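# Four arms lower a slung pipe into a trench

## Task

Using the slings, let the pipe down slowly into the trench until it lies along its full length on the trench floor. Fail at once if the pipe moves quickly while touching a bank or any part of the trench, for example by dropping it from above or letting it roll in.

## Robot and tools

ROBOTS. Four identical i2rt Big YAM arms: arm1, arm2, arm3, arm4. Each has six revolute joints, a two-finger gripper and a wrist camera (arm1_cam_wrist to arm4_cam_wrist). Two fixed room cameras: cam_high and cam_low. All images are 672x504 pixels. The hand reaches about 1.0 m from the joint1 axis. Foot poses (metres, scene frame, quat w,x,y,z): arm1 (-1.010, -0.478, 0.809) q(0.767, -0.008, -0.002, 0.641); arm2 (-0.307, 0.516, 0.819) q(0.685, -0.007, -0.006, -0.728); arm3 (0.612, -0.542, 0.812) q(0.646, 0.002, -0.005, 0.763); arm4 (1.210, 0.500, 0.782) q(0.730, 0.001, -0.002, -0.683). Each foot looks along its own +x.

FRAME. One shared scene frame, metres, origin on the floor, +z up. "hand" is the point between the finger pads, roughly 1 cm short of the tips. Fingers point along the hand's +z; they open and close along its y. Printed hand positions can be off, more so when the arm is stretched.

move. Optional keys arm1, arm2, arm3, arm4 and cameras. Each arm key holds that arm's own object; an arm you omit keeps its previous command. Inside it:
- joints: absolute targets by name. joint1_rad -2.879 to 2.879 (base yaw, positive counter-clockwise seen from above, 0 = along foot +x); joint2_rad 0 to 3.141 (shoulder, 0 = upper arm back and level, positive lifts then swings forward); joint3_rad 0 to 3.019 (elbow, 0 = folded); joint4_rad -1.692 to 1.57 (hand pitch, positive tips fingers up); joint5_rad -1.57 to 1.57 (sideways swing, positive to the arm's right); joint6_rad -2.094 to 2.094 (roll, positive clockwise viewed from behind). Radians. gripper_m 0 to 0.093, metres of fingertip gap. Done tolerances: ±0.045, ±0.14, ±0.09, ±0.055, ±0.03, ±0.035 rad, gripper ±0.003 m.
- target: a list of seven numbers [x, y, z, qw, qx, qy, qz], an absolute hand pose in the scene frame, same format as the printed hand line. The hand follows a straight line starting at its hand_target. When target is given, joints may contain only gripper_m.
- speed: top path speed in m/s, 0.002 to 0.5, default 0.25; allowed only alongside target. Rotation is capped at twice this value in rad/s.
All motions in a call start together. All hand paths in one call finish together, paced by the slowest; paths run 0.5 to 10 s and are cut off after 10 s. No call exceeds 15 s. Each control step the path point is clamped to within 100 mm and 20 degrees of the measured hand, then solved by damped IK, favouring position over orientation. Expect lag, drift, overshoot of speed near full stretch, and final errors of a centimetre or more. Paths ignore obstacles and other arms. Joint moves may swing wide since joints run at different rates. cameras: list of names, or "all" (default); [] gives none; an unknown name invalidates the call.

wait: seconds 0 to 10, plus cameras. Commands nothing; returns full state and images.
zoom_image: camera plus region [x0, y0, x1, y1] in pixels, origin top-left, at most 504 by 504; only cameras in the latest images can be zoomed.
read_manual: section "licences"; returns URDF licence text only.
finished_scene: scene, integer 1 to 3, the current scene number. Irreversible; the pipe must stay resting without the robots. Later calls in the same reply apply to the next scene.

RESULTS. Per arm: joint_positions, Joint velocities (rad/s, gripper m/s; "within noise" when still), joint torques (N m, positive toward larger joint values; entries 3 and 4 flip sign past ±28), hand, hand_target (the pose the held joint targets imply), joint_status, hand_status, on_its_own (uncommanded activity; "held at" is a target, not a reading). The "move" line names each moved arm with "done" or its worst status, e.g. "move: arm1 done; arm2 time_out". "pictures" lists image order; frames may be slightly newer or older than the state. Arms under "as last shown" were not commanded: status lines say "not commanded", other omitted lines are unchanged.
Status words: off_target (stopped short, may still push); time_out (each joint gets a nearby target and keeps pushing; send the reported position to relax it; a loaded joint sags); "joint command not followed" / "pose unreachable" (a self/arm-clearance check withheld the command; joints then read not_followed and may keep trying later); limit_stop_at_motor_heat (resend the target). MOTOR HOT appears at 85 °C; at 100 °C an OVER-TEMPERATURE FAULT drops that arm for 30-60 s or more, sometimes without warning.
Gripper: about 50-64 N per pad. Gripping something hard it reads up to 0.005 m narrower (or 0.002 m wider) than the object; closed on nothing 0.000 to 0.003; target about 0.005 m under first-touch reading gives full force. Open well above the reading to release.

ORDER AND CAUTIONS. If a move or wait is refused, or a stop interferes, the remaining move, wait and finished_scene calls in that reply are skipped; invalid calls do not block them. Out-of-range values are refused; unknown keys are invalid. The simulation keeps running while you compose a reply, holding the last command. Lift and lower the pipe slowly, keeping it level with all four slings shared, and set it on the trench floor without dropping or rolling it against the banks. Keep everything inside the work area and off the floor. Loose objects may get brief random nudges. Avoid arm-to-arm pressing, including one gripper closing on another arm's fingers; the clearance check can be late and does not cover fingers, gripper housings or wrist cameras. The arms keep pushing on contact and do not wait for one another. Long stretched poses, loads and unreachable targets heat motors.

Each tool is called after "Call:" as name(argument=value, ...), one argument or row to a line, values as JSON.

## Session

Call:
move(
  arm1={"target": [-0.655, -0.45, 0.68, 0, 0.7071, -0.7071, 0], "speed": 0.4},
  arm2={"target": [-0.705, 0.235, 0.69, 0, 0.7071, 0.7071, 0], "speed": 0.4},
  arm3={"target": [0.887, -0.465, 0.68, 0, 0.7071, -0.7071, 0], "speed": 0.4},
  arm4={"target": [0.855, 0.225, 0.69, 0, 0.7071, 0.7071, 0], "speed": 0.4},
)

Scene clock: 3.00 s.
Joint torques (N m): arm1=[-0.73 -12.4 4.74 0.81 0.01 -0.07] | arm2=[0.5 -19.08 8.06 -0.31 -0.07 0.07] | arm3=[2.02 -13.22 3.08 0.36 -0.08 0.1] | arm4=[-0.15 -16.26 6.91 0.46 0.08 -0.02]
Heat: arm1: hottest joint2_rad 30 °C; arm2: hottest joint2_rad 29 °C; arm3: hottest joint2_rad 29 °C; arm4: hottest joint3_rad 29 °C.
move: arm1 done; arm2 off_target; arm3 off_target; arm4 off_target
Joint velocities: within noise
arm1.joint_positions: joint1_rad=-1.307 joint2_rad=+1.898 joint3_rad=+0.715 joint4_rad=-0.418 joint5_rad=-0.012 joint6_rad=-1.484 gripper_m=+0.09396
arm1.joint_status: not commanded
arm1.hand: x=-0.6649 y=-0.4481 z=+0.6811 quat_wxyz=(+0.006, +0.707, -0.708, -0.006) (m; scene frame)
arm1.hand_target: x=-0.6551 y=-0.4500 z=+0.6802 quat_wxyz=(+0.000, +0.707, -0.707, +0.000) (m; scene frame)
arm1.hand_status: done (0.010 m and 1.0 deg from the pose sent, 0.770 m and 54.2 deg at the start)
arm2.joint_positions: joint1_rad=-0.906 joint2_rad=+2.108 joint3_rad=+1.103 joint4_rad=-0.626 joint5_rad=+0.011 joint6_rad=-0.946 gripper_m=+0.09396
arm2.joint_status: not commanded
arm2.hand: x=-0.6909 y=+0.2522 z=+0.6780 quat_wxyz=(-0.005, -0.714, -0.700, -0.023) (m; scene frame)
arm2.hand_target: x=-0.7045 y=+0.2352 z=+0.6905 quat_wxyz=(+0.000, -0.707, -0.707, +0.000) (m; scene frame)
arm2.hand_status: off_target (0.025 m and 3.0 deg from the pose sent, 0.841 m and 70.5 deg at the start)
arm3.joint_positions: joint1_rad=-1.469 joint2_rad=+1.831 joint3_rad=+0.517 joint4_rad=-0.291 joint5_rad=+0.005 joint6_rad=-1.301 gripper_m=+0.09396
arm3.joint_status: not commanded
arm3.hand: x=+0.8766 y=-0.4702 z=+0.6772 quat_wxyz=(+0.012, +0.706, -0.708, -0.009) (m; scene frame)
arm3.hand_target: x=+0.8868 y=-0.4651 z=+0.6801 quat_wxyz=(+0.000, +0.707, -0.707, +0.000) (m; scene frame)
arm3.hand_status: off_target (0.012 m and 1.6 deg from the pose sent, 0.810 m and 86.9 deg at the start; pose on its path clipped on 25 of 90 steps)
arm4.joint_positions: joint1_rad=-0.968 joint2_rad=+1.947 joint3_rad=+0.972 joint4_rad=-0.650 joint5_rad=+0.004 joint6_rad=-0.895 gripper_m=+0.09396
arm4.joint_status: not commanded
arm4.hand: x=+0.8761 y=+0.2368 z=+0.6774 quat_wxyz=(-0.004, -0.709, -0.705, -0.028) (m; scene frame)
arm4.hand_target: x=+0.8555 y=+0.2254 z=+0.6905 quat_wxyz=(+0.000, -0.707, -0.707, +0.000) (m; scene frame)
arm4.hand_status: off_target (0.027 m and 3.2 deg from the pose sent, 0.755 m and 59.3 deg at the start)
pictures: arm1_cam_wrist, arm2_cam_wrist, arm3_cam_wrist, arm4_cam_wrist, cam_high, cam_low

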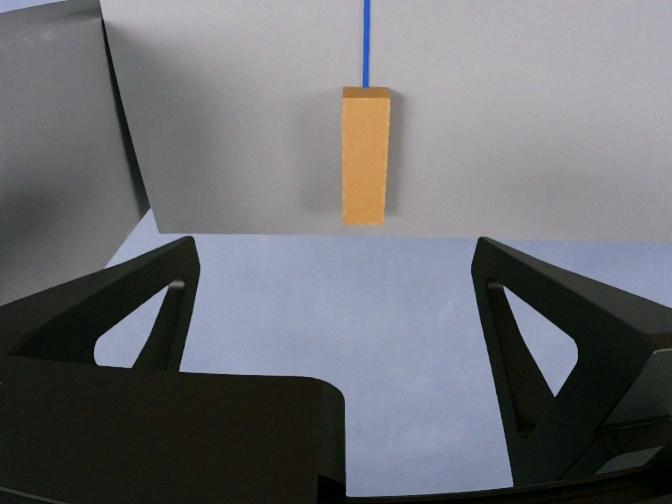

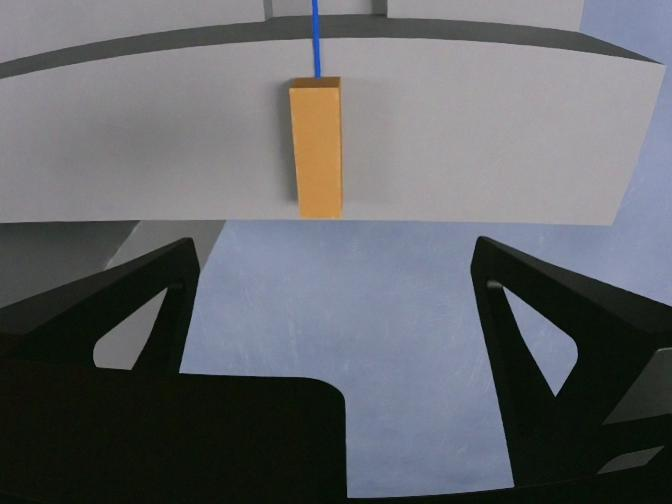

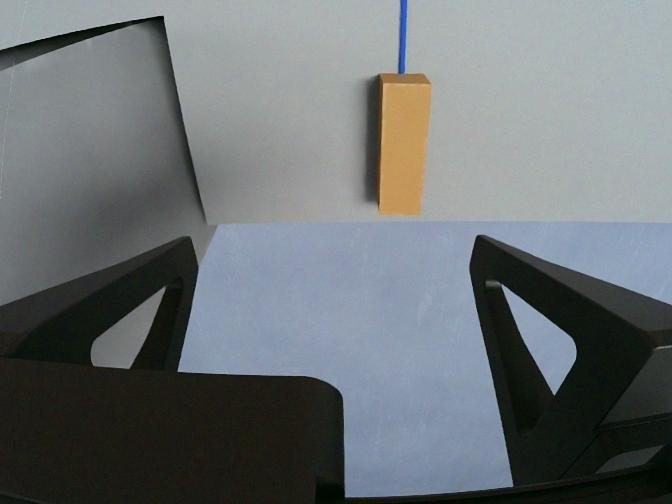

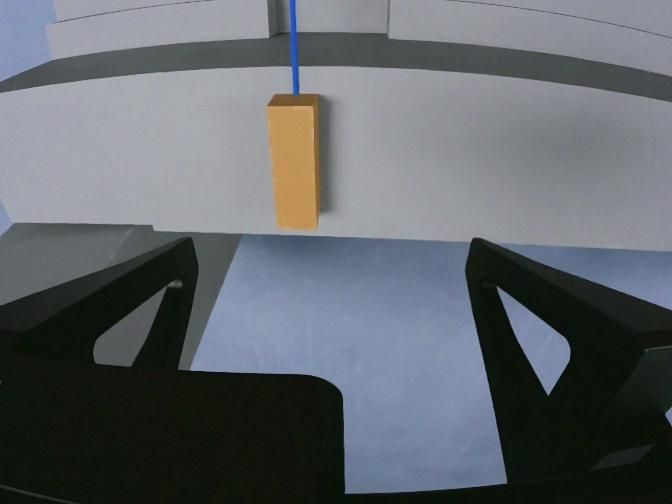

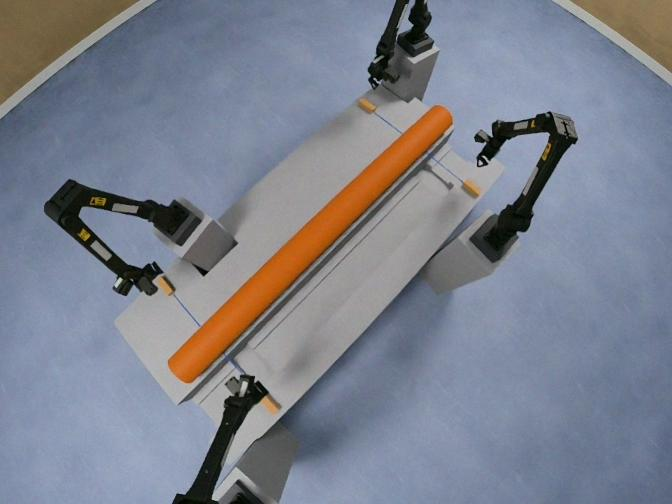

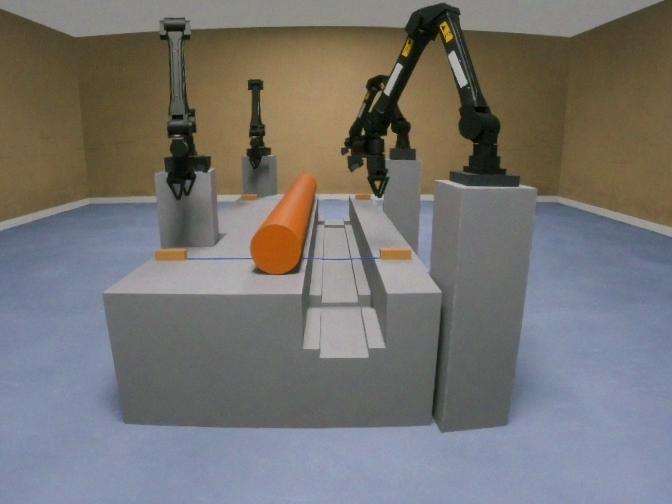

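Call:
move(
  arm1={"target": [-0.649, -0.4445, 0.474, 0, 0.7071, -0.7071, 0], "speed": 0.2},
  arm2={"target": [-0.688, 0.2395, 0.483, 0, 0.7071, 0.7071, 0], "speed": 0.2},
  arm3={"target": [0.919, -0.4615, 0.481, 0, 0.7071, -0.7071, 0], "speed": 0.2},
  arm4={"target": [0.893, 0.2331, 0.486, 0, 0.7071, 0.7071, 0], "speed": 0.2},
  cameras=["arm1_cam_wrist", "arm2_cam_wrist", "arm3_cam_wrist", "arm4_cam_wrist"],
)

Call:
move(
  arm1={"joints": {"gripper_m": 0.012}},
  arm2={"joints": {"gripper_m": 0.012}},
  arm3={"joints": {"gripper_m": 0.012}},
  arm4={"joints": {"gripper_m": 0.012}},
)

Scene clock: 11.63 s.
Joint torques (N m): arm1=[0.73 -14.74 0.72 0.9 -0.03 0.11] | arm2=[0.5 -20.07 4.04 0.05 -0.08 0.14] | arm3=[0.38 -17.26 -0.81 0.4 -0.09 -0.07] | arm4=[0.97 -17.26 2.1 0.64 0.03 0.32]
Heat: arm1: hottest joint2_rad 30 °C; arm2: hottest joint3_rad 30 °C; arm3: hottest joint2_rad 30 °C; arm4: hottest joint3_rad 29 °C.
move: arm1 done; arm2 off_target; arm3 done; arm4 off_target
Joint velocities: within noise
arm1.joint_positions: joint1_rad=-1.302 joint2_rad=+2.524 joint3_rad=+0.936 joint4_rad=+0.002 joint5_rad=-0.012 joint6_rad=-1.482 gripper_m=+0.09396
arm1.joint_status: not commanded
arm1.hand: x=-0.6479 y=-0.4472 z=+0.4801 quat_wxyz=(+0.000, +0.708, -0.707, -0.002) (m; scene frame)
arm1.hand_target: x=-0.6490 y=-0.4446 z=+0.4741 quat_wxyz=(+0.000, +0.707, -0.707, +0.000) (m; scene frame)
arm1.hand_status: done (0.007 m and 0.2 deg from the pose sent, 0.208 m and 1.0 deg at the start)
arm2.joint_positions: joint1_rad=-0.899 joint2_rad=+2.590 joint3_rad=+1.232 joint4_rad=-0.267 joint5_rad=+0.011 joint6_rad=-0.947 gripper_m=+0.09396
arm2.joint_status: not commanded
arm2.hand: x=-0.6753 y=+0.2560 z=+0.4768 quat_wxyz=(-0.005, -0.712, -0.702, -0.021) (m; scene frame)
arm2.hand_target: x=-0.6877 y=+0.2395 z=+0.4834 quat_wxyz=(+0.000, -0.707, -0.707, +0.000) (m; scene frame)
arm2.hand_status: off_target (0.022 m and 2.6 deg from the pose sent, 0.195 m and 3.0 deg at the start)
arm3.joint_positions: joint1_rad=-1.471 joint2_rad=+2.526 joint3_rad=+0.819 joint4_rad=+0.128 joint5_rad=+0.006 joint6_rad=-1.308 gripper_m=+0.09396
arm3.joint_status: not commanded
arm3.hand: x=+0.9185 y=-0.4579 z=+0.4831 quat_wxyz=(+0.000, +0.708, -0.706, -0.002) (m; scene frame)
arm3.hand_target: x=+0.9190 y=-0.4614 z=+0.4810 quat_wxyz=(+0.000, +0.707, -0.707, +0.000) (m; scene frame)
arm3.hand_status: done (0.004 m and 0.3 deg from the pose sent, 0.201 m and 1.6 deg at the start)
arm4.joint_positions: joint1_rad=-0.947 joint2_rad=+2.438 joint3_rad=+1.004 joint4_rad=-0.174 joint5_rad=+0.004 joint6_rad=-0.886 gripper_m=+0.09396
arm4.joint_status: not commanded
arm4.hand: x=+0.9035 y=+0.2469 z=+0.4809 quat_wxyz=(-0.002, -0.705, -0.709, -0.019) (m; scene frame)
arm4.hand_target: x=+0.8932 y=+0.2332 z=+0.4863 quat_wxyz=(+0.000, -0.707, -0.707, +0.000) (m; scene frame)
arm4.hand_status: off_target (0.018 m and 2.2 deg from the pose sent, 0.192 m and 3.2 deg at the start)
pictures: arm1_cam_wrist, arm2_cam_wrist, arm3_cam_wrist, arm4_cam_wrist

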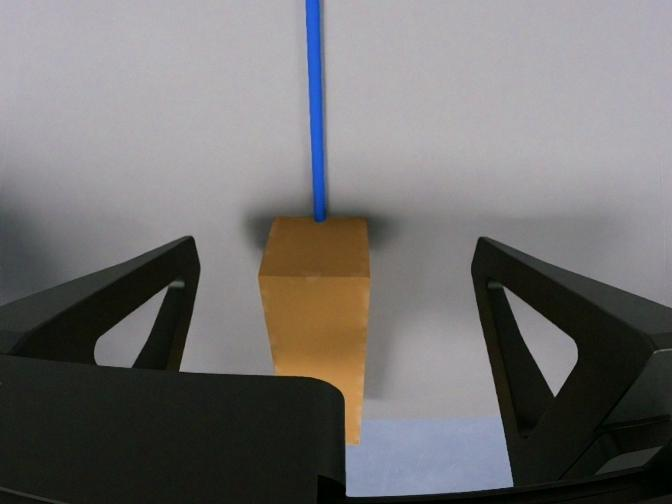

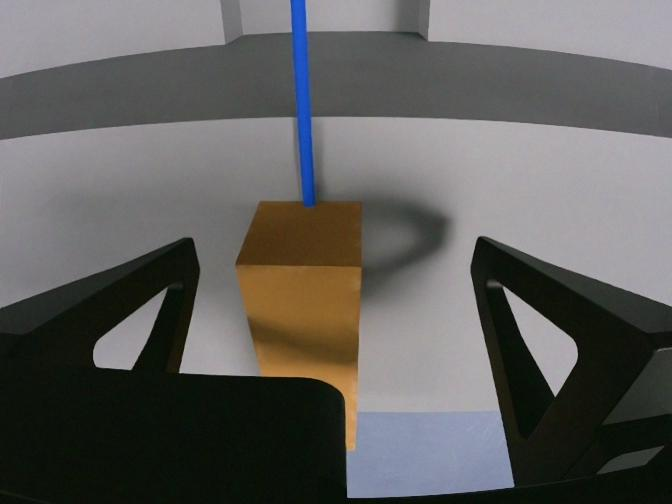

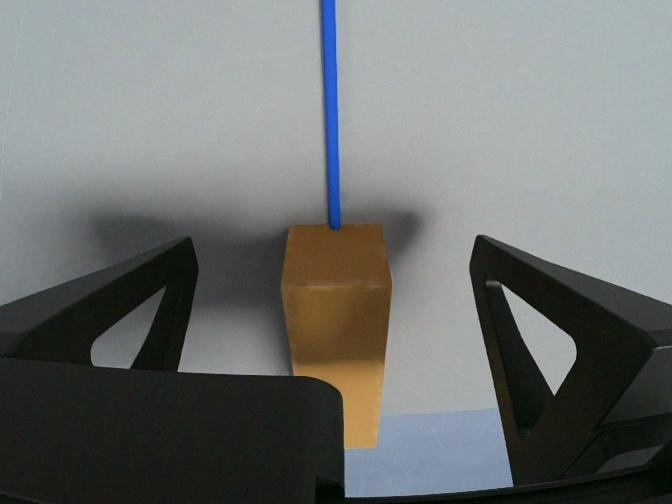

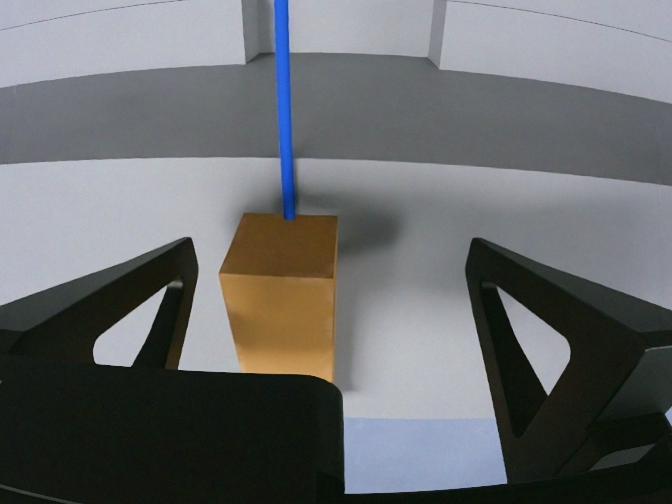

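Scene clock: 12.33 s.
Joint torques (N m): arm1=[0.62 -15.21 0.43 1.07 -0.02 0.09] | arm2=[0.44 -20.01 3.96 0.01 -0.12 0.13] | arm3=[0.56 -17.32 -0.79 0.39 -0.1 -0.05] | arm4=[1.08 -17.32 2.15 0.59 -0.01 0.29]
Heat: arm1: hottest joint2_rad 30 °C; arm2: hottest joint3_rad 30 °C; arm3: hottest joint2_rad 30 °C; arm4: hottest joint3_rad 29 °C.
move: arm1 off_target; arm2 off_target; arm3 off_target; arm4 off_target
Joint velocities: within noise
arm1.joint_positions: joint1_rad=-1.302 joint2_rad=+2.524 joint3_rad=+0.936 joint4_rad=+0.004 joint5_rad=-0.012 joint6_rad=-1.481 gripper_m=+0.03233
arm1.joint_status: gripper_m off_target (ended at +0.03237, target +0.01200)
arm1.hand: x=-0.6476 y=-0.4470 z=+0.4801 quat_wxyz=(+0.000, +0.707, -0.707, -0.001) (m; scene frame)
arm1.hand_target: x=-0.6490 y=-0.4445 z=+0.4741 quat_wxyz=(+0.000, +0.707, -0.707, +0.000) (m; scene frame)
arm1.hand_status: not commanded
arm2.joint_positions: joint1_rad=-0.898 joint2_rad=+2.590 joint3_rad=+1.233 joint4_rad=-0.266 joint5_rad=+0.012 joint6_rad=-0.947 gripper_m=+0.03493
arm2.joint_status: gripper_m off_target (ended at +0.03496, target +0.01200)
arm2.hand: x=-0.6759 y=+0.2551 z=+0.4769 quat_wxyz=(-0.004, -0.711, -0.703, -0.020) (m; scene frame)
arm2.hand_target: x=-0.6878 y=+0.2396 z=+0.4834 quat_wxyz=(+0.000, -0.707, -0.707, +0.000) (m; scene frame)
arm2.hand_status: not commanded
arm3.joint_positions: joint1_rad=-1.471 joint2_rad=+2.526 joint3_rad=+0.819 joint4_rad=+0.128 joint5_rad=+0.006 joint6_rad=-1.310 gripper_m=+0.03241
arm3.joint_status: gripper_m off_target (ended at +0.03244, target +0.01200)
arm3.hand: x=+0.9185 y=-0.4579 z=+0.4831 quat_wxyz=(+0.001, +0.708, -0.706, -0.002) (m; scene frame)
arm3.hand_target: x=+0.9190 y=-0.4615 z=+0.4810 quat_wxyz=(+0.000, +0.707, -0.707, +0.000) (m; scene frame)
arm3.hand_status: not commanded
arm4.joint_positions: joint1_rad=-0.947 joint2_rad=+2.438 joint3_rad=+1.005 joint4_rad=-0.174 joint5_rad=+0.005 joint6_rad=-0.884 gripper_m=+0.03552
arm4.joint_status: gripper_m off_target (ended at +0.03555, target +0.01200)
arm4.hand: x=+0.9030 y=+0.2467 z=+0.4809 quat_wxyz=(-0.002, -0.706, -0.708, -0.019) (m; scene frame)
arm4.hand_target: x=+0.8931 y=+0.2331 z=+0.4863 quat_wxyz=(+0.000, -0.707, -0.707, +0.000) (m; scene frame)
arm4.hand_status: not commanded
pictures: arm1_cam_wrist, arm2_cam_wrist, arm3_cam_wrist, arm4_cam_wrist, cam_high, cam_low

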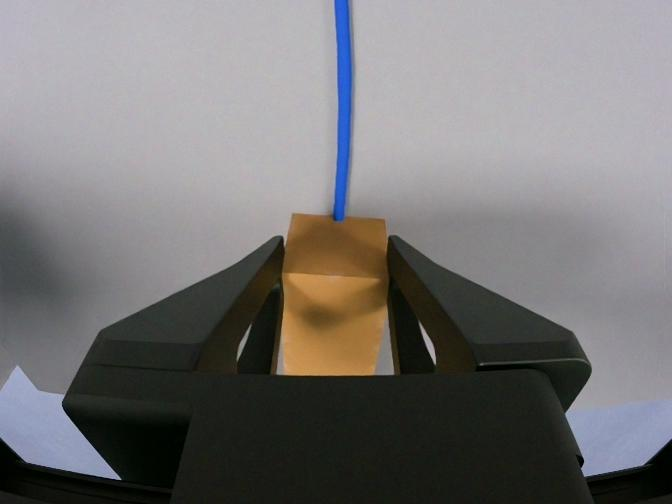

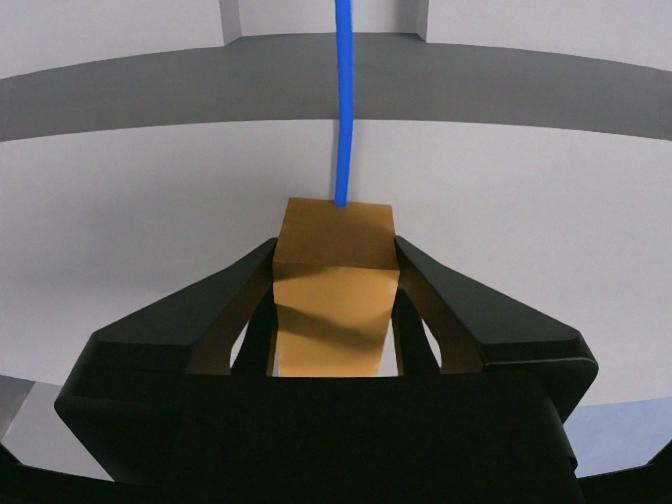

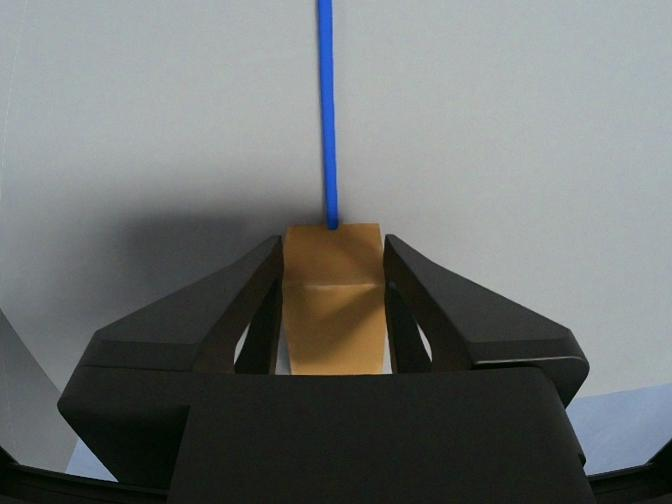

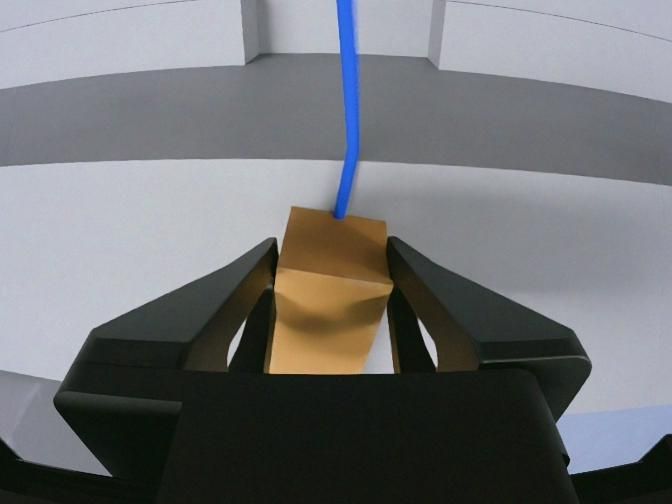

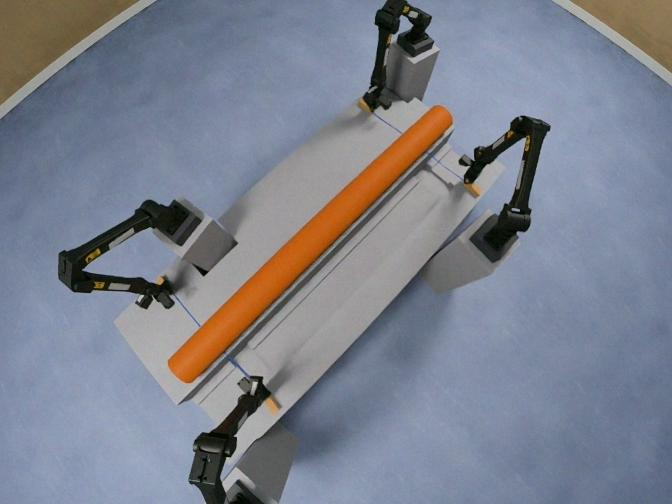

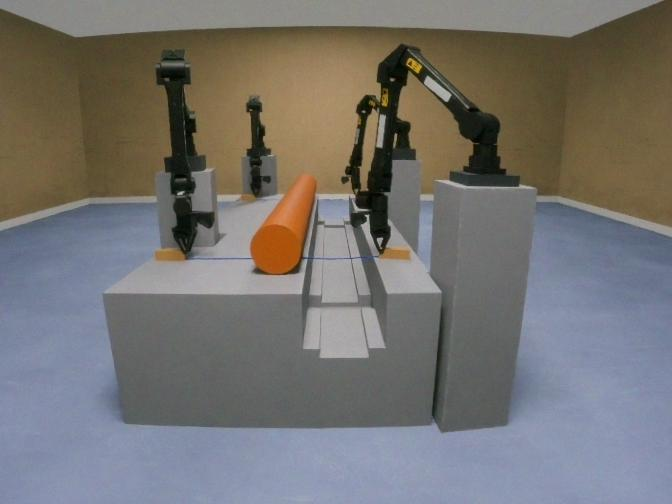

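Call:
move(
  arm1={"target": [-0.636, -0.270, 0.735, 0, 0.7071, -0.7071, 0], "speed": 0.18},
  arm2={"target": [-0.682, 0.034, 0.745, 0, 0.7071, 0.7071, 0], "speed": 0.18},
  arm3={"target": [0.928, -0.268, 0.738, 0, 0.7071, -0.7071, 0], "speed": 0.18},
  arm4={"target": [0.894, 0.034, 0.752, 0, 0.7071, 0.7071, 0], "speed": 0.18},
  cameras=[],
)

Call:
move(
  arm1={"target": [-0.624, -0.250, 0.89, 0, 0.7071, -0.7071, 0], "speed": 0.1},
  arm2={"target": [-0.680, 0.034, 0.91, 0, 0.7071, 0.7071, 0], "speed": 0.1},
  arm3={"target": [0.937, -0.250, 0.89, 0, 0.7071, -0.7071, 0], "speed": 0.1},
  arm4={"target": [0.899, 0.034, 0.91, 0, 0.7071, 0.7071, 0], "speed": 0.1},
  cameras=["arm1_cam_wrist", "cam_high", "cam_low"],
)

Call:
zoom_image(
  camera="cam_low",
  region=[170, 130, 420, 300],
)

Scene clock: 19.93 s.
Joint torques (N m): arm1=[0.03 -15.44 7.01 0.2 -0.04 0.07] | arm2=[-0.09 -23.71 11.67 -1.02 -0.13 0.25] | arm3=[1.38 -18.2 6.5 -0.43 -0.2 0.11] | arm4=[0.73 -21.3 9.42 -0.38 0.07 0.32]
Heat: arm1: hottest joint2_rad 31 °C; arm2: hottest joint2_rad 30 °C; arm3: hottest joint2_rad 30 °C; arm4: hottest joint3_rad 30 °C.
move: arm1 off_target; arm2 off_target; arm3 off_target; arm4 off_target
Joint velocities: within noise
arm1.joint_positions: joint1_rad=-0.890 joint2_rad=+1.874 joint3_rad=+0.923 joint4_rad=-0.646 joint5_rad=-0.016 joint6_rad=-1.076 gripper_m=+0.03235
arm1.joint_status: not commanded
arm1.hand: x=-0.6464 y=-0.2769 z=+0.7268 quat_wxyz=(+0.009, +0.710, -0.704, -0.003) (m; scene frame)
arm1.hand_target: x=-0.6362 y=-0.2701 z=+0.7351 quat_wxyz=(+0.000, +0.707, -0.707, +0.000) (m; scene frame)
arm1.hand_status: off_target (0.015 m and 1.1 deg from the pose sent, 0.311 m and 0.1 deg at the start)
arm2.joint_positions: joint1_rad=-0.604 joint2_rad=+2.239 joint3_rad=+1.542 joint4_rad=-0.934 joint5_rad=+0.009 joint6_rad=-0.668 gripper_m=+0.03493
arm2.joint_status: not commanded
arm2.hand: x=-0.6720 y=+0.0531 z=+0.7231 quat_wxyz=(+0.003, -0.706, -0.708, -0.022) (m; scene frame)
arm2.hand_target: x=-0.6815 y=+0.0346 z=+0.7455 quat_wxyz=(+0.000, -0.707, -0.707, +0.000) (m; scene frame)
arm2.hand_status: off_target (0.031 m and 2.6 deg from the pose sent, 0.348 m and 2.5 deg at the start)
arm3.joint_positions: joint1_rad=-1.022 joint2_rad=+1.860 joint3_rad=+0.898 joint4_rad=-0.637 joint5_rad=+0.005 joint6_rad=-0.861 gripper_m=+0.03241
arm3.joint_status: not commanded
arm3.hand: x=+0.9202 y=-0.2763 z=+0.7306 quat_wxyz=(+0.009, +0.709, -0.705, -0.001) (m; scene frame)
arm3.hand_target: x=+0.9279 y=-0.2681 z=+0.7380 quat_wxyz=(+0.000, +0.707, -0.707, +0.000) (m; scene frame)
arm3.hand_status: off_target (0.014 m and 1.1 deg from the pose sent, 0.318 m and 0.3 deg at the start)
arm4.joint_positions: joint1_rad=-0.666 joint2_rad=+2.058 joint3_rad=+1.365 joint4_rad=-0.933 joint5_rad=+0.003 joint6_rad=-0.609 gripper_m=+0.03553
arm4.joint_status: not commanded
arm4.hand: x=+0.9046 y=+0.0548 z=+0.7257 quat_wxyz=(+0.004, -0.704, -0.710, -0.027) (m; scene frame)
arm4.hand_target: x=+0.8946 y=+0.0350 z=+0.7523 quat_wxyz=(+0.000, -0.707, -0.707, +0.000) (m; scene frame)
arm4.hand_status: off_target (0.035 m and 3.2 deg from the pose sent, 0.345 m and 2.2 deg at the start)
pictures: none
No camera images: "cameras" was empty.

Scene clock: 22.17 s.
Joint torques (N m): arm1=[-1.08 -21.71 12.9 -1.77 0.55 0.09] | arm2=[-0.73 -34.32 11.04 -2.82 0.02 0.14] | arm3=[0.56 -25.52 11.36 -2.25 0.34 0.06] | arm4=[0.21 -30.68 10.28 -2.37 0.3 0.28]
Heat: arm1: hottest joint2_rad 31 °C; arm2: hottest joint2_rad 31 °C; arm3: hottest joint2_rad 30 °C; arm4: hottest joint3_rad 30 °C.
move: arm1 off_target; arm2 off_target; arm3 off_target; arm4 off_target
Joint velocities: within noise
arm1.joint_positions: joint1_rad=-0.852 joint2_rad=+1.718 joint3_rad=+1.045 joint4_rad=-1.022 joint5_rad=-0.030 joint6_rad=-1.049 gripper_m=+0.03236
arm1.joint_status: not commanded
arm1.hand: x=-0.6591 y=-0.2614 z=+0.8250 quat_wxyz=(+0.055, +0.712, -0.700, -0.022) (m; scene frame)
arm1.hand_target: x=-0.6279 y=-0.2518 z=+0.8876 quat_wxyz=(-0.001, +0.707, -0.707, +0.000) (m; scene frame)
arm1.hand_status: off_target (0.075 m and 6.8 deg from the pose sent, 0.167 m and 1.1 deg at the start)
arm2.joint_positions: joint1_rad=-0.590 joint2_rad=+2.180 joint3_rad=+1.544 joint4_rad=-1.067 joint5_rad=+0.005 joint6_rad=-0.655 gripper_m=+0.03472
arm2.joint_status: not commanded
arm2.hand: x=-0.6534 y=+0.0634 z=+0.7594 quat_wxyz=(+0.006, -0.705, -0.707, -0.058) (m; scene frame)
arm2.hand_target: x=-0.6681 y=+0.0474 z=+0.8497 quat_wxyz=(+0.000, -0.707, -0.707, +0.000) (m; scene frame)
arm2.hand_status: off_target (0.156 m and 6.7 deg from the pose sent, 0.188 m and 2.6 deg at the start; pose on its path clipped on 35 of 67 steps)
arm3.joint_positions: joint1_rad=-0.991 joint2_rad=+1.700 joint3_rad=+1.029 joint4_rad=-1.014 joint5_rad=-0.007 joint6_rad=-0.837 gripper_m=+0.03242
arm3.joint_status: not commanded
arm3.hand: x=+0.9122 y=-0.2647 z=+0.8311 quat_wxyz=(+0.052, +0.710, -0.702, -0.009) (m; scene frame)
arm3.hand_target: x=+0.9346 y=-0.2518 z=+0.8876 quat_wxyz=(+0.000, +0.707, -0.707, +0.000) (m; scene frame)
arm3.hand_status: off_target (0.066 m and 6.1 deg from the pose sent, 0.162 m and 1.1 deg at the start)
arm4.joint_positions: joint1_rad=-0.645 joint2_rad=+1.996 joint3_rad=+1.374 joint4_rad=-1.080 joint5_rad=-0.003 joint6_rad=-0.595 gripper_m=+0.03509
arm4.joint_status: not commanded
arm4.hand: x=+0.9261 y=+0.0658 z=+0.7630 quat_wxyz=(+0.009, -0.700, -0.711, -0.065) (m; scene frame)
arm4.hand_target: x=+0.9111 y=+0.0489 z=+0.8527 quat_wxyz=(-0.001, -0.707, -0.707, +0.000) (m; scene frame)
arm4.hand_status: off_target (0.153 m and 7.6 deg from the pose sent, 0.186 m and 3.2 deg at the start; pose on its path clipped on 36 of 67 steps)
pictures: arm1_cam_wrist, cam_high, cam_low

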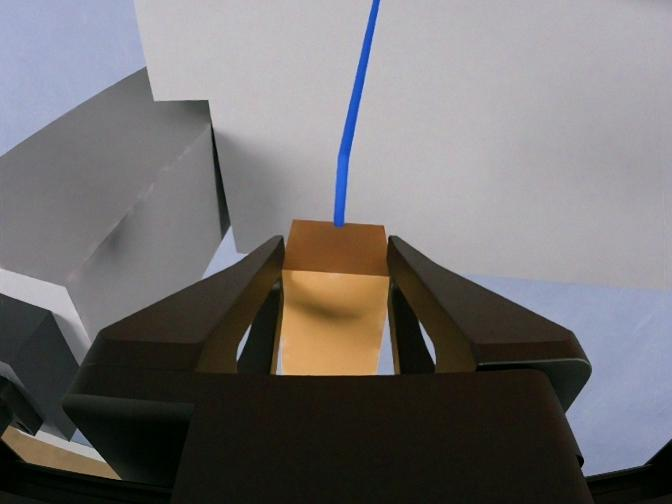

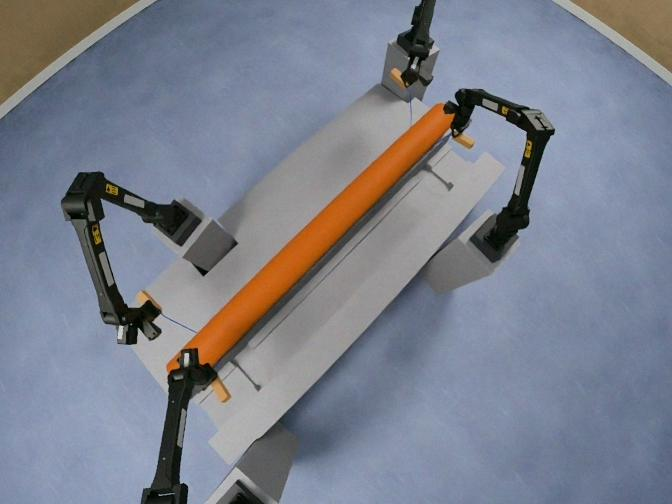

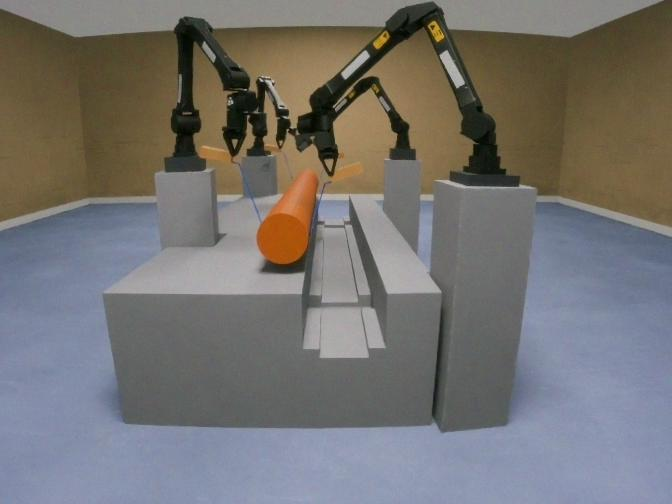

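Scaled by 2.016.

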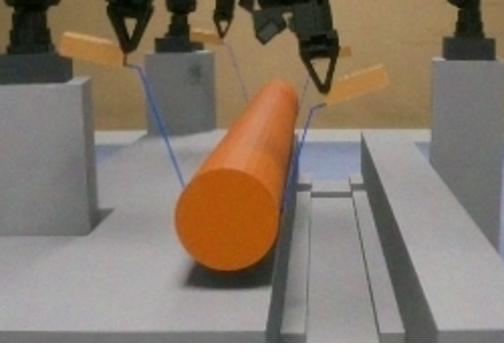

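Call:
move(
  arm1={"target": [-0.632, -0.047, 0.90, 0, 0.7071, -0.7071, 0], "speed": 0.1},
  arm2={"target": [-0.682, 0.240, 0.86, 0, 0.7071, 0.7071, 0], "speed": 0.1},
  arm3={"target": [0.925, -0.047, 0.90, 0, 0.7071, -0.7071, 0], "speed": 0.1},
  arm4={"target": [0.890, 0.240, 0.86, 0, 0.7071, 0.7071, 0], "speed": 0.1},
  cameras=[],
)

Call:
move(
  arm1={"target": [-0.632, -0.045, 0.75, 0, 0.7071, -0.7071, 0], "speed": 0.15},
  arm2={"target": [-0.682, 0.242, 0.71, 0, 0.7071, 0.7071, 0], "speed": 0.15},
  arm3={"target": [0.925, -0.045, 0.75, 0, 0.7071, -0.7071, 0], "speed": 0.15},
  arm4={"target": [0.890, 0.242, 0.71, 0, 0.7071, 0.7071, 0], "speed": 0.15},
  cameras=["cam_high", "cam_low"],
)

Call:
zoom_image(
  camera="cam_low",
  region=[230, 150, 450, 370],
)

Scene clock: 41.43 s.
Joint torques (N m): arm1=[-2.08 -25 14.83 -1.5 0.33 0.04] | arm2=[-2.2 -25.64 9.8 -1.36 0.18 -0.02] | arm3=[0.26 -31.79 12.89 -2.07 0.19 0.06] | arm4=[-1.14 -22.18 8.49 -0.79 0.48 -0.04]
Heat: arm1: hottest joint3_rad 36 °C; arm2: hottest joint2_rad 39 °C; arm3: hottest joint2_rad 34 °C; arm4: hottest joint2_rad 33 °C.
move: arm1 off_target; arm2 off_target; arm3 off_target; arm4 off_target
Joint velocities: within noise
arm1.joint_positions: joint1_rad=-0.528 joint2_rad=+1.966 joint3_rad=+1.451 joint4_rad=-1.169 joint5_rad=-0.026 joint6_rad=-0.734 gripper_m=+0.03236
arm1.joint_status: not commanded
arm1.hand: x=-0.6667 y=-0.0684 z=+0.8312 quat_wxyz=(+0.056, +0.715, -0.697, -0.001) (m; scene frame)
arm1.hand_target: x=-0.6359 y=-0.0513 z=+0.8997 quat_wxyz=(-0.001, +0.707, -0.707, +0.000) (m; scene frame)
arm1.hand_status: off_target (0.080 m and 6.6 deg from the pose sent, 0.229 m and 6.8 deg at the start)
arm2.joint_positions: joint1_rad=-0.846 joint2_rad=+1.837 joint3_rad=+1.113 joint4_rad=-0.968 joint5_rad=+0.007 joint6_rad=-0.914 gripper_m=+0.03471
arm2.joint_status: not commanded
arm2.hand: x=-0.6575 y=+0.2439 z=+0.8057 quat_wxyz=(-0.009, -0.703, -0.709, -0.054) (m; scene frame)
arm2.hand_target: x=-0.6802 y=+0.2410 z=+0.8575 quat_wxyz=(+0.001, -0.707, -0.707, +0.000) (m; scene frame)
arm2.hand_status: off_target (0.060 m and 6.2 deg from the pose sent, 0.205 m and 6.7 deg at the start)
arm3.joint_positions: joint1_rad=-0.716 joint2_rad=+2.029 joint3_rad=+1.527 joint4_rad=-1.187 joint5_rad=-0.006 joint6_rad=-0.566 gripper_m=+0.03242
arm3.joint_status: not commanded
arm3.hand: x=+0.9023 y=-0.0684 z=+0.8295 quat_wxyz=(+0.054, +0.711, -0.701, +0.008) (m; scene frame)
arm3.hand_target: x=+0.9226 y=-0.0509 z=+0.8986 quat_wxyz=(+0.000, +0.707, -0.707, +0.000) (m; scene frame)
arm3.hand_status: off_target (0.077 m and 6.3 deg from the pose sent, 0.229 m and 6.1 deg at the start)
arm4.joint_positions: joint1_rad=-0.928 joint2_rad=+1.647 joint3_rad=+0.989 joint4_rad=-1.028 joint5_rad=-0.006 joint6_rad=-0.866 gripper_m=+0.03486
arm4.joint_status: not commanded
arm4.hand: x=+0.9120 y=+0.2441 z=+0.8065 quat_wxyz=(-0.010, -0.704, -0.707, -0.058) (m; scene frame)
arm4.hand_target: x=+0.8919 y=+0.2409 z=+0.8569 quat_wxyz=(+0.001, -0.707, -0.707, +0.000) (m; scene frame)
arm4.hand_status: off_target (0.058 m and 6.7 deg from the pose sent, 0.203 m and 7.6 deg at the start)
pictures: none
No camera images: "cameras" was empty.

Scene clock: 43.03 s.
Joint torques (N m): arm1=[-1.55 -27.63 8.4 -0.4 0.33 0.07] | arm2=[-2.96 -24.23 5.82 -0.99 0.07 0.03] | arm3=[0.26 -33.38 7.71 -1.05 0.18 0.06] | arm4=[-1.38 -21.01 5.03 -0.46 0.4 -0.02]
Heat: arm1: hottest joint3_rad 36 °C; arm2: hottest joint2_rad 39 °C; arm3: hottest joint2_rad 34 °C; arm4: hottest joint2_rad 33 °C.
move: arm1 off_target; arm2 off_target; arm3 off_target; arm4 off_target
Joint velocities: within noise
arm1.joint_positions: joint1_rad=-0.527 joint2_rad=+2.184 joint3_rad=+1.411 joint4_rad=-0.886 joint5_rad=-0.026 joint6_rad=-0.728 gripper_m=+0.03236
arm1.joint_status: not commanded
arm1.hand: x=-0.6570 y=-0.0599 z=+0.6994 quat_wxyz=(+0.043, +0.714, -0.699, -0.002) (m; scene frame)
arm1.hand_target: x=-0.6333 y=-0.0463 z=+0.7489 quat_wxyz=(+0.000, +0.707, -0.707, +0.000) (m; scene frame)
arm1.hand_status: off_target (0.058 m and 5.1 deg from the pose sent, 0.091 m and 6.6 deg at the start)
arm2.joint_positions: joint1_rad=-0.846 joint2_rad=+2.098 joint3_rad=+1.048 joint4_rad=-0.610 joint5_rad=+0.009 joint6_rad=-0.925 gripper_m=+0.03471
arm2.joint_status: not commanded
arm2.hand: x=-0.6544 y=+0.2448 z=+0.6720 quat_wxyz=(-0.007, -0.700, -0.713, -0.038) (m; scene frame)
arm2.hand_target: x=-0.6811 y=+0.2426 z=+0.7082 quat_wxyz=(+0.001, -0.707, -0.707, +0.000) (m; scene frame)
arm2.hand_status: off_target (0.047 m and 4.5 deg from the pose sent, 0.099 m and 6.3 deg at the start)
arm3.joint_positions: joint1_rad=-0.716 joint2_rad=+2.231 joint3_rad=+1.468 joint4_rad=-0.900 joint5_rad=-0.006 joint6_rad=-0.565 gripper_m=+0.03242
arm3.joint_status: not commanded
arm3.hand: x=+0.9054 y=-0.0627 z=+0.6966 quat_wxyz=(+0.041, +0.711, -0.702, +0.005) (m; scene frame)
arm3.hand_target: x=+0.9241 y=-0.0465 z=+0.7485 quat_wxyz=(+0.000, +0.707, -0.707, +0.000) (m; scene frame)
arm3.hand_status: off_target (0.060 m and 4.8 deg from the pose sent, 0.086 m and 6.3 deg at the start)
arm4.joint_positions: joint1_rad=-0.929 joint2_rad=+1.906 joint3_rad=+0.878 joint4_rad=-0.620 joint5_rad=-0.003 joint6_rad=-0.873 gripper_m=+0.03486
arm4.joint_status: not commanded
arm4.hand: x=+0.9149 y=+0.2467 z=+0.6750 quat_wxyz=(-0.007, -0.703, -0.710, -0.039) (m; scene frame)
arm4.hand_target: x=+0.8909 y=+0.2426 z=+0.7081 quat_wxyz=(+0.001, -0.707, -0.707, +0.000) (m; scene frame)
arm4.hand_status: off_target (0.043 m and 4.6 deg from the pose sent, 0.099 m and 6.7 deg at the start)
pictures: cam_high, cam_low

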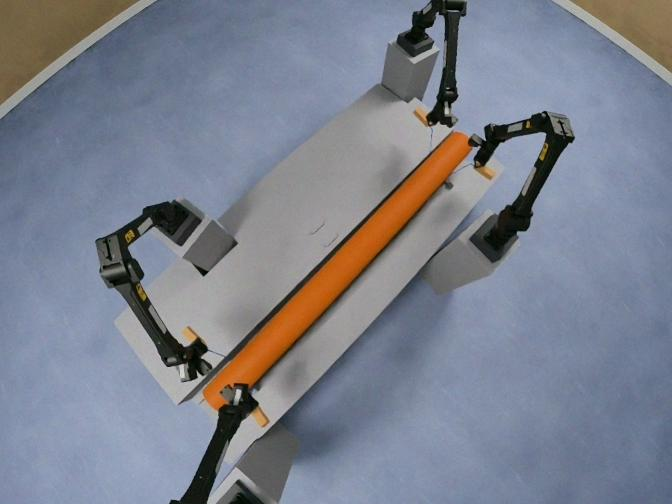

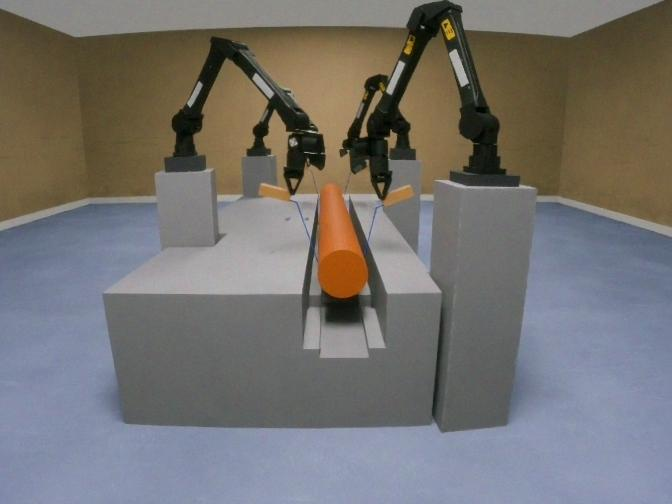

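Scaled by 2.291.

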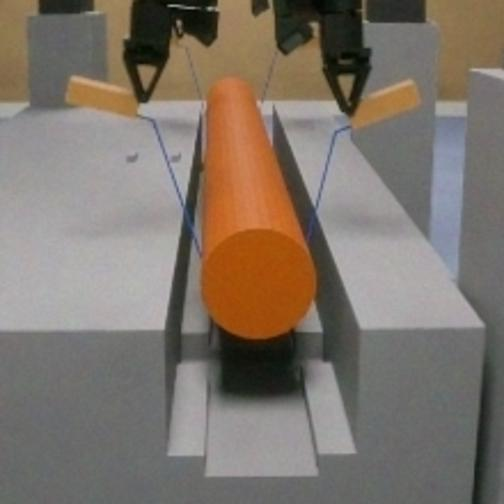

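Call:
move(
  arm1={"target": [-0.645, -0.060, 0.481, 0, 0.7071, -0.7071, 0], "speed": 0.06},
  arm2={"target": [-0.680, 0.256, 0.486, 0, 0.7071, 0.7071, 0], "speed": 0.06},
  arm3={"target": [0.915, -0.058, 0.484, 0, 0.7071, -0.7071, 0], "speed": 0.06},
  arm4={"target": [0.890, 0.252, 0.487, 0, 0.7071, 0.7071, 0], "speed": 0.06},
  cameras=["cam_low"],
)

Call:
zoom_image(
  camera="cam_low",
  region=[230, 150, 450, 370],
)

Scene clock: 50.73 s.
Joint torques (N m): arm1=[-0.56 -19.6 6.13 0.95 0.07 0.05] | arm2=[-1.67 -18.49 3.92 0.05 -0.06 0.06] | arm3=[0.5 -25.29 5.91 0.38 0 0.08] | arm4=[-0.44 -15.21 2.5 0.76 0.09 0.02]
Heat: arm1: hottest joint3_rad 35 °C; arm2: hottest joint2_rad 38 °C; arm3: hottest joint2_rad 35 °C; arm4: hottest joint2_rad 33 °C.
move: arm1 off_target; arm2 off_target; arm3 off_target; arm4 off_target
Joint velocities: within noise
arm1.joint_positions: joint1_rad=-0.531 joint2_rad=+2.592 joint3_rad=+1.485 joint4_rad=-0.475 joint5_rad=-0.019 joint6_rad=-0.722 gripper_m=+0.03237
arm1.joint_status: not commanded
arm1.hand: x=-0.6509 y=-0.0626 z=+0.4932 quat_wxyz=(+0.004, +0.712, -0.702, -0.001) (m; scene frame)
arm1.hand_target: x=-0.6454 y=-0.0605 z=+0.4813 quat_wxyz=(+0.000, +0.707, -0.707, +0.000) (m; scene frame)
arm1.hand_status: off_target (0.014 m and 0.9 deg from the pose sent, 0.219 m and 5.1 deg at the start)
arm2.joint_positions: joint1_rad=-0.890 joint2_rad=+2.560 joint3_rad=+1.177 joint4_rad=-0.231 joint5_rad=+0.011 joint6_rad=-0.959 gripper_m=+0.03470
arm2.joint_status: not commanded
arm2.hand: x=-0.6643 y=+0.2590 z=+0.4852 quat_wxyz=(-0.003, -0.704, -0.710, -0.015) (m; scene frame)
arm2.hand_target: x=-0.6800 y=+0.2561 z=+0.4864 quat_wxyz=(+0.000, -0.707, -0.707, +0.000) (m; scene frame)
arm2.hand_status: off_target (0.016 m and 1.9 deg from the pose sent, 0.188 m and 4.5 deg at the start)
arm3.joint_positions: joint1_rad=-0.716 joint2_rad=+2.635 joint3_rad=+1.554 joint4_rad=-0.515 joint5_rad=-0.001 joint6_rad=-0.564 gripper_m=+0.03242
arm3.joint_status: not commanded
arm3.hand: x=+0.9056 y=-0.0629 z=+0.4892 quat_wxyz=(+0.008, +0.712, -0.702, +0.000) (m; scene frame)
arm3.hand_target: x=+0.9150 y=-0.0583 z=+0.4843 quat_wxyz=(+0.000, +0.707, -0.707, +0.000) (m; scene frame)
arm3.hand_status: off_target (0.012 m and 1.2 deg from the pose sent, 0.213 m and 4.8 deg at the start)
arm4.joint_positions: joint1_rad=-0.967 joint2_rad=+2.411 joint3_rad=+0.972 joint4_rad=-0.155 joint5_rad=+0.003 joint6_rad=-0.899 gripper_m=+0.03485
arm4.joint_status: not commanded
arm4.hand: x=+0.9021 y=+0.2555 z=+0.4893 quat_wxyz=(-0.002, -0.708, -0.706, -0.013) (m; scene frame)
arm4.hand_target: x=+0.8901 y=+0.2521 z=+0.4873 quat_wxyz=(+0.000, -0.707, -0.707, +0.000) (m; scene frame)
arm4.hand_status: off_target (0.013 m and 1.5 deg from the pose sent, 0.190 m and 4.6 deg at the start)
pictures: cam_low

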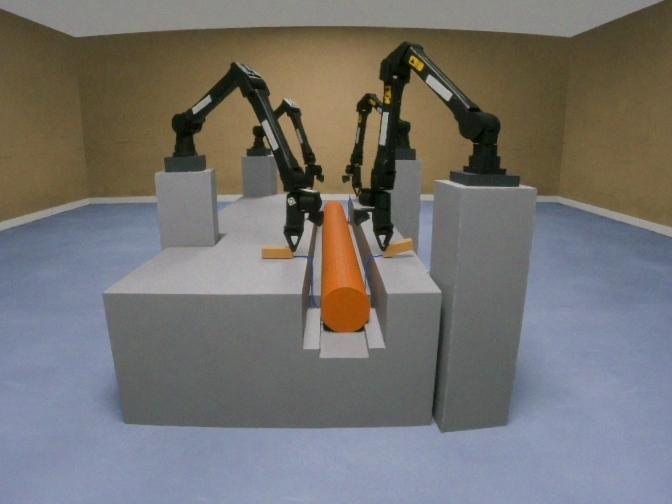

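Scaled by 2.291.

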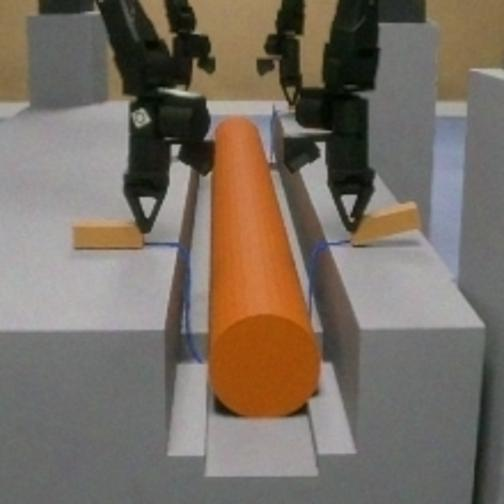

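Call:
move(
  arm1={"joints": {"gripper_m": 0.07}},
  arm2={"joints": {"gripper_m": 0.07}},
  arm3={"joints": {"gripper_m": 0.07}},
  arm4={"joints": {"gripper_m": 0.07}},
  cameras=["cam_low"],
)

Call:
zoom_image(
  camera="cam_low",
  region=[230, 150, 450, 370],
)

Call:
finished_scene(
  scene=2,
)

Scene clock: 57.80 s.
Joint torques (N m): arm1=[-1.32 -20.07 6.12 0.92 0.03 0.12] | arm2=[-1.67 -18.55 3.9 0.03 -0.07 0.07] | arm3=[0.44 -25.41 5.93 0.34 -0.04 0.07] | arm4=[-0.5 -15.21 2.5 0.72 0.06 0.02]
Heat: arm1: hottest joint3_rad 35 °C; arm2: hottest joint2_rad 37 °C; arm3: hottest joint2_rad 36 °C; arm4: hottest joint2_rad 32 °C.
move: arm1 done; arm2 done; arm3 done; arm4 done
Joint velocities: within noise
arm1.joint_positions: joint1_rad=-0.531 joint2_rad=+2.592 joint3_rad=+1.487 joint4_rad=-0.475 joint5_rad=-0.019 joint6_rad=-0.722 gripper_m=+0.06993
arm1.joint_status: all done
arm1.hand: x=-0.6504 y=-0.0622 z=+0.4934 quat_wxyz=(+0.004, +0.712, -0.703, -0.001) (m; scene frame)
arm1.hand_target: x=-0.6454 y=-0.0604 z=+0.4814 quat_wxyz=(+0.000, +0.707, -0.707, +0.000) (m; scene frame)
arm1.hand_status: not commanded
arm2.joint_positions: joint1_rad=-0.890 joint2_rad=+2.560 joint3_rad=+1.177 joint4_rad=-0.231 joint5_rad=+0.011 joint6_rad=-0.959 gripper_m=+0.06995
arm2.joint_status: all done
arm2.hand: x=-0.6643 y=+0.2590 z=+0.4852 quat_wxyz=(-0.003, -0.704, -0.710, -0.015) (m; scene frame)
arm2.hand_target: x=-0.6799 y=+0.2560 z=+0.4864 quat_wxyz=(+0.000, -0.707, -0.707, +0.000) (m; scene frame)
arm2.hand_status: not commanded
arm3.joint_positions: joint1_rad=-0.716 joint2_rad=+2.635 joint3_rad=+1.554 joint4_rad=-0.515 joint5_rad=-0.001 joint6_rad=-0.564 gripper_m=+0.06992
arm3.joint_status: all done
arm3.hand: x=+0.9058 y=-0.0628 z=+0.4893 quat_wxyz=(+0.008, +0.712, -0.702, +0.000) (m; scene frame)
arm3.hand_target: x=+0.9149 y=-0.0584 z=+0.4842 quat_wxyz=(+0.000, +0.707, -0.707, +0.000) (m; scene frame)
arm3.hand_status: not commanded
arm4.joint_positions: joint1_rad=-0.967 joint2_rad=+2.412 joint3_rad=+0.972 joint4_rad=-0.154 joint5_rad=+0.004 joint6_rad=-0.900 gripper_m=+0.06990
arm4.joint_status: all done
arm4.hand: x=+0.9019 y=+0.2557 z=+0.4891 quat_wxyz=(-0.002, -0.707, -0.707, -0.012) (m; scene frame)
arm4.hand_target: x=+0.8900 y=+0.2521 z=+0.4874 quat_wxyz=(+0.000, -0.707, -0.707, +0.000) (m; scene frame)
arm4.hand_status: not commanded
pictures: cam_low

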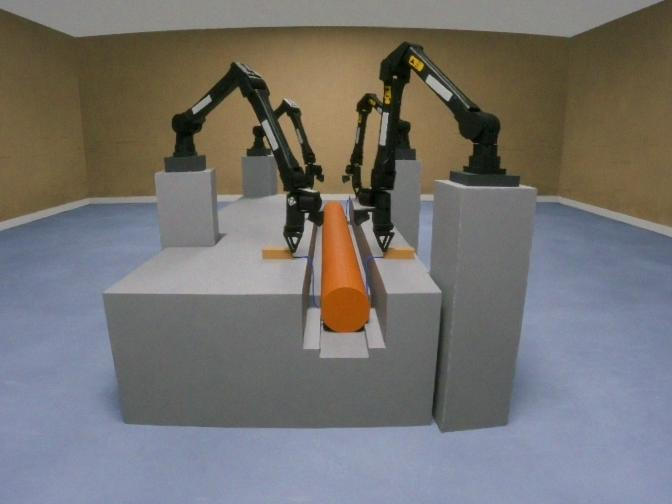

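Scaled by 2.291.

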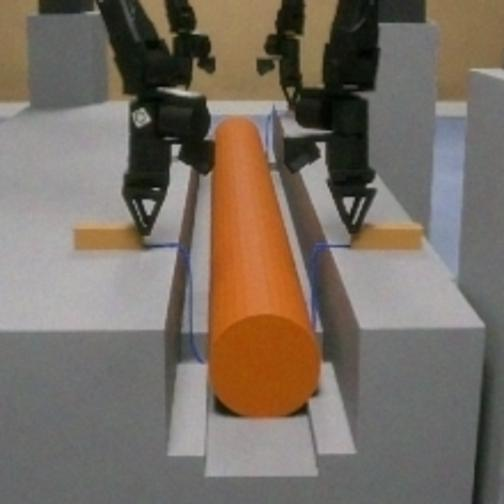

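The scene is finished: the task was done.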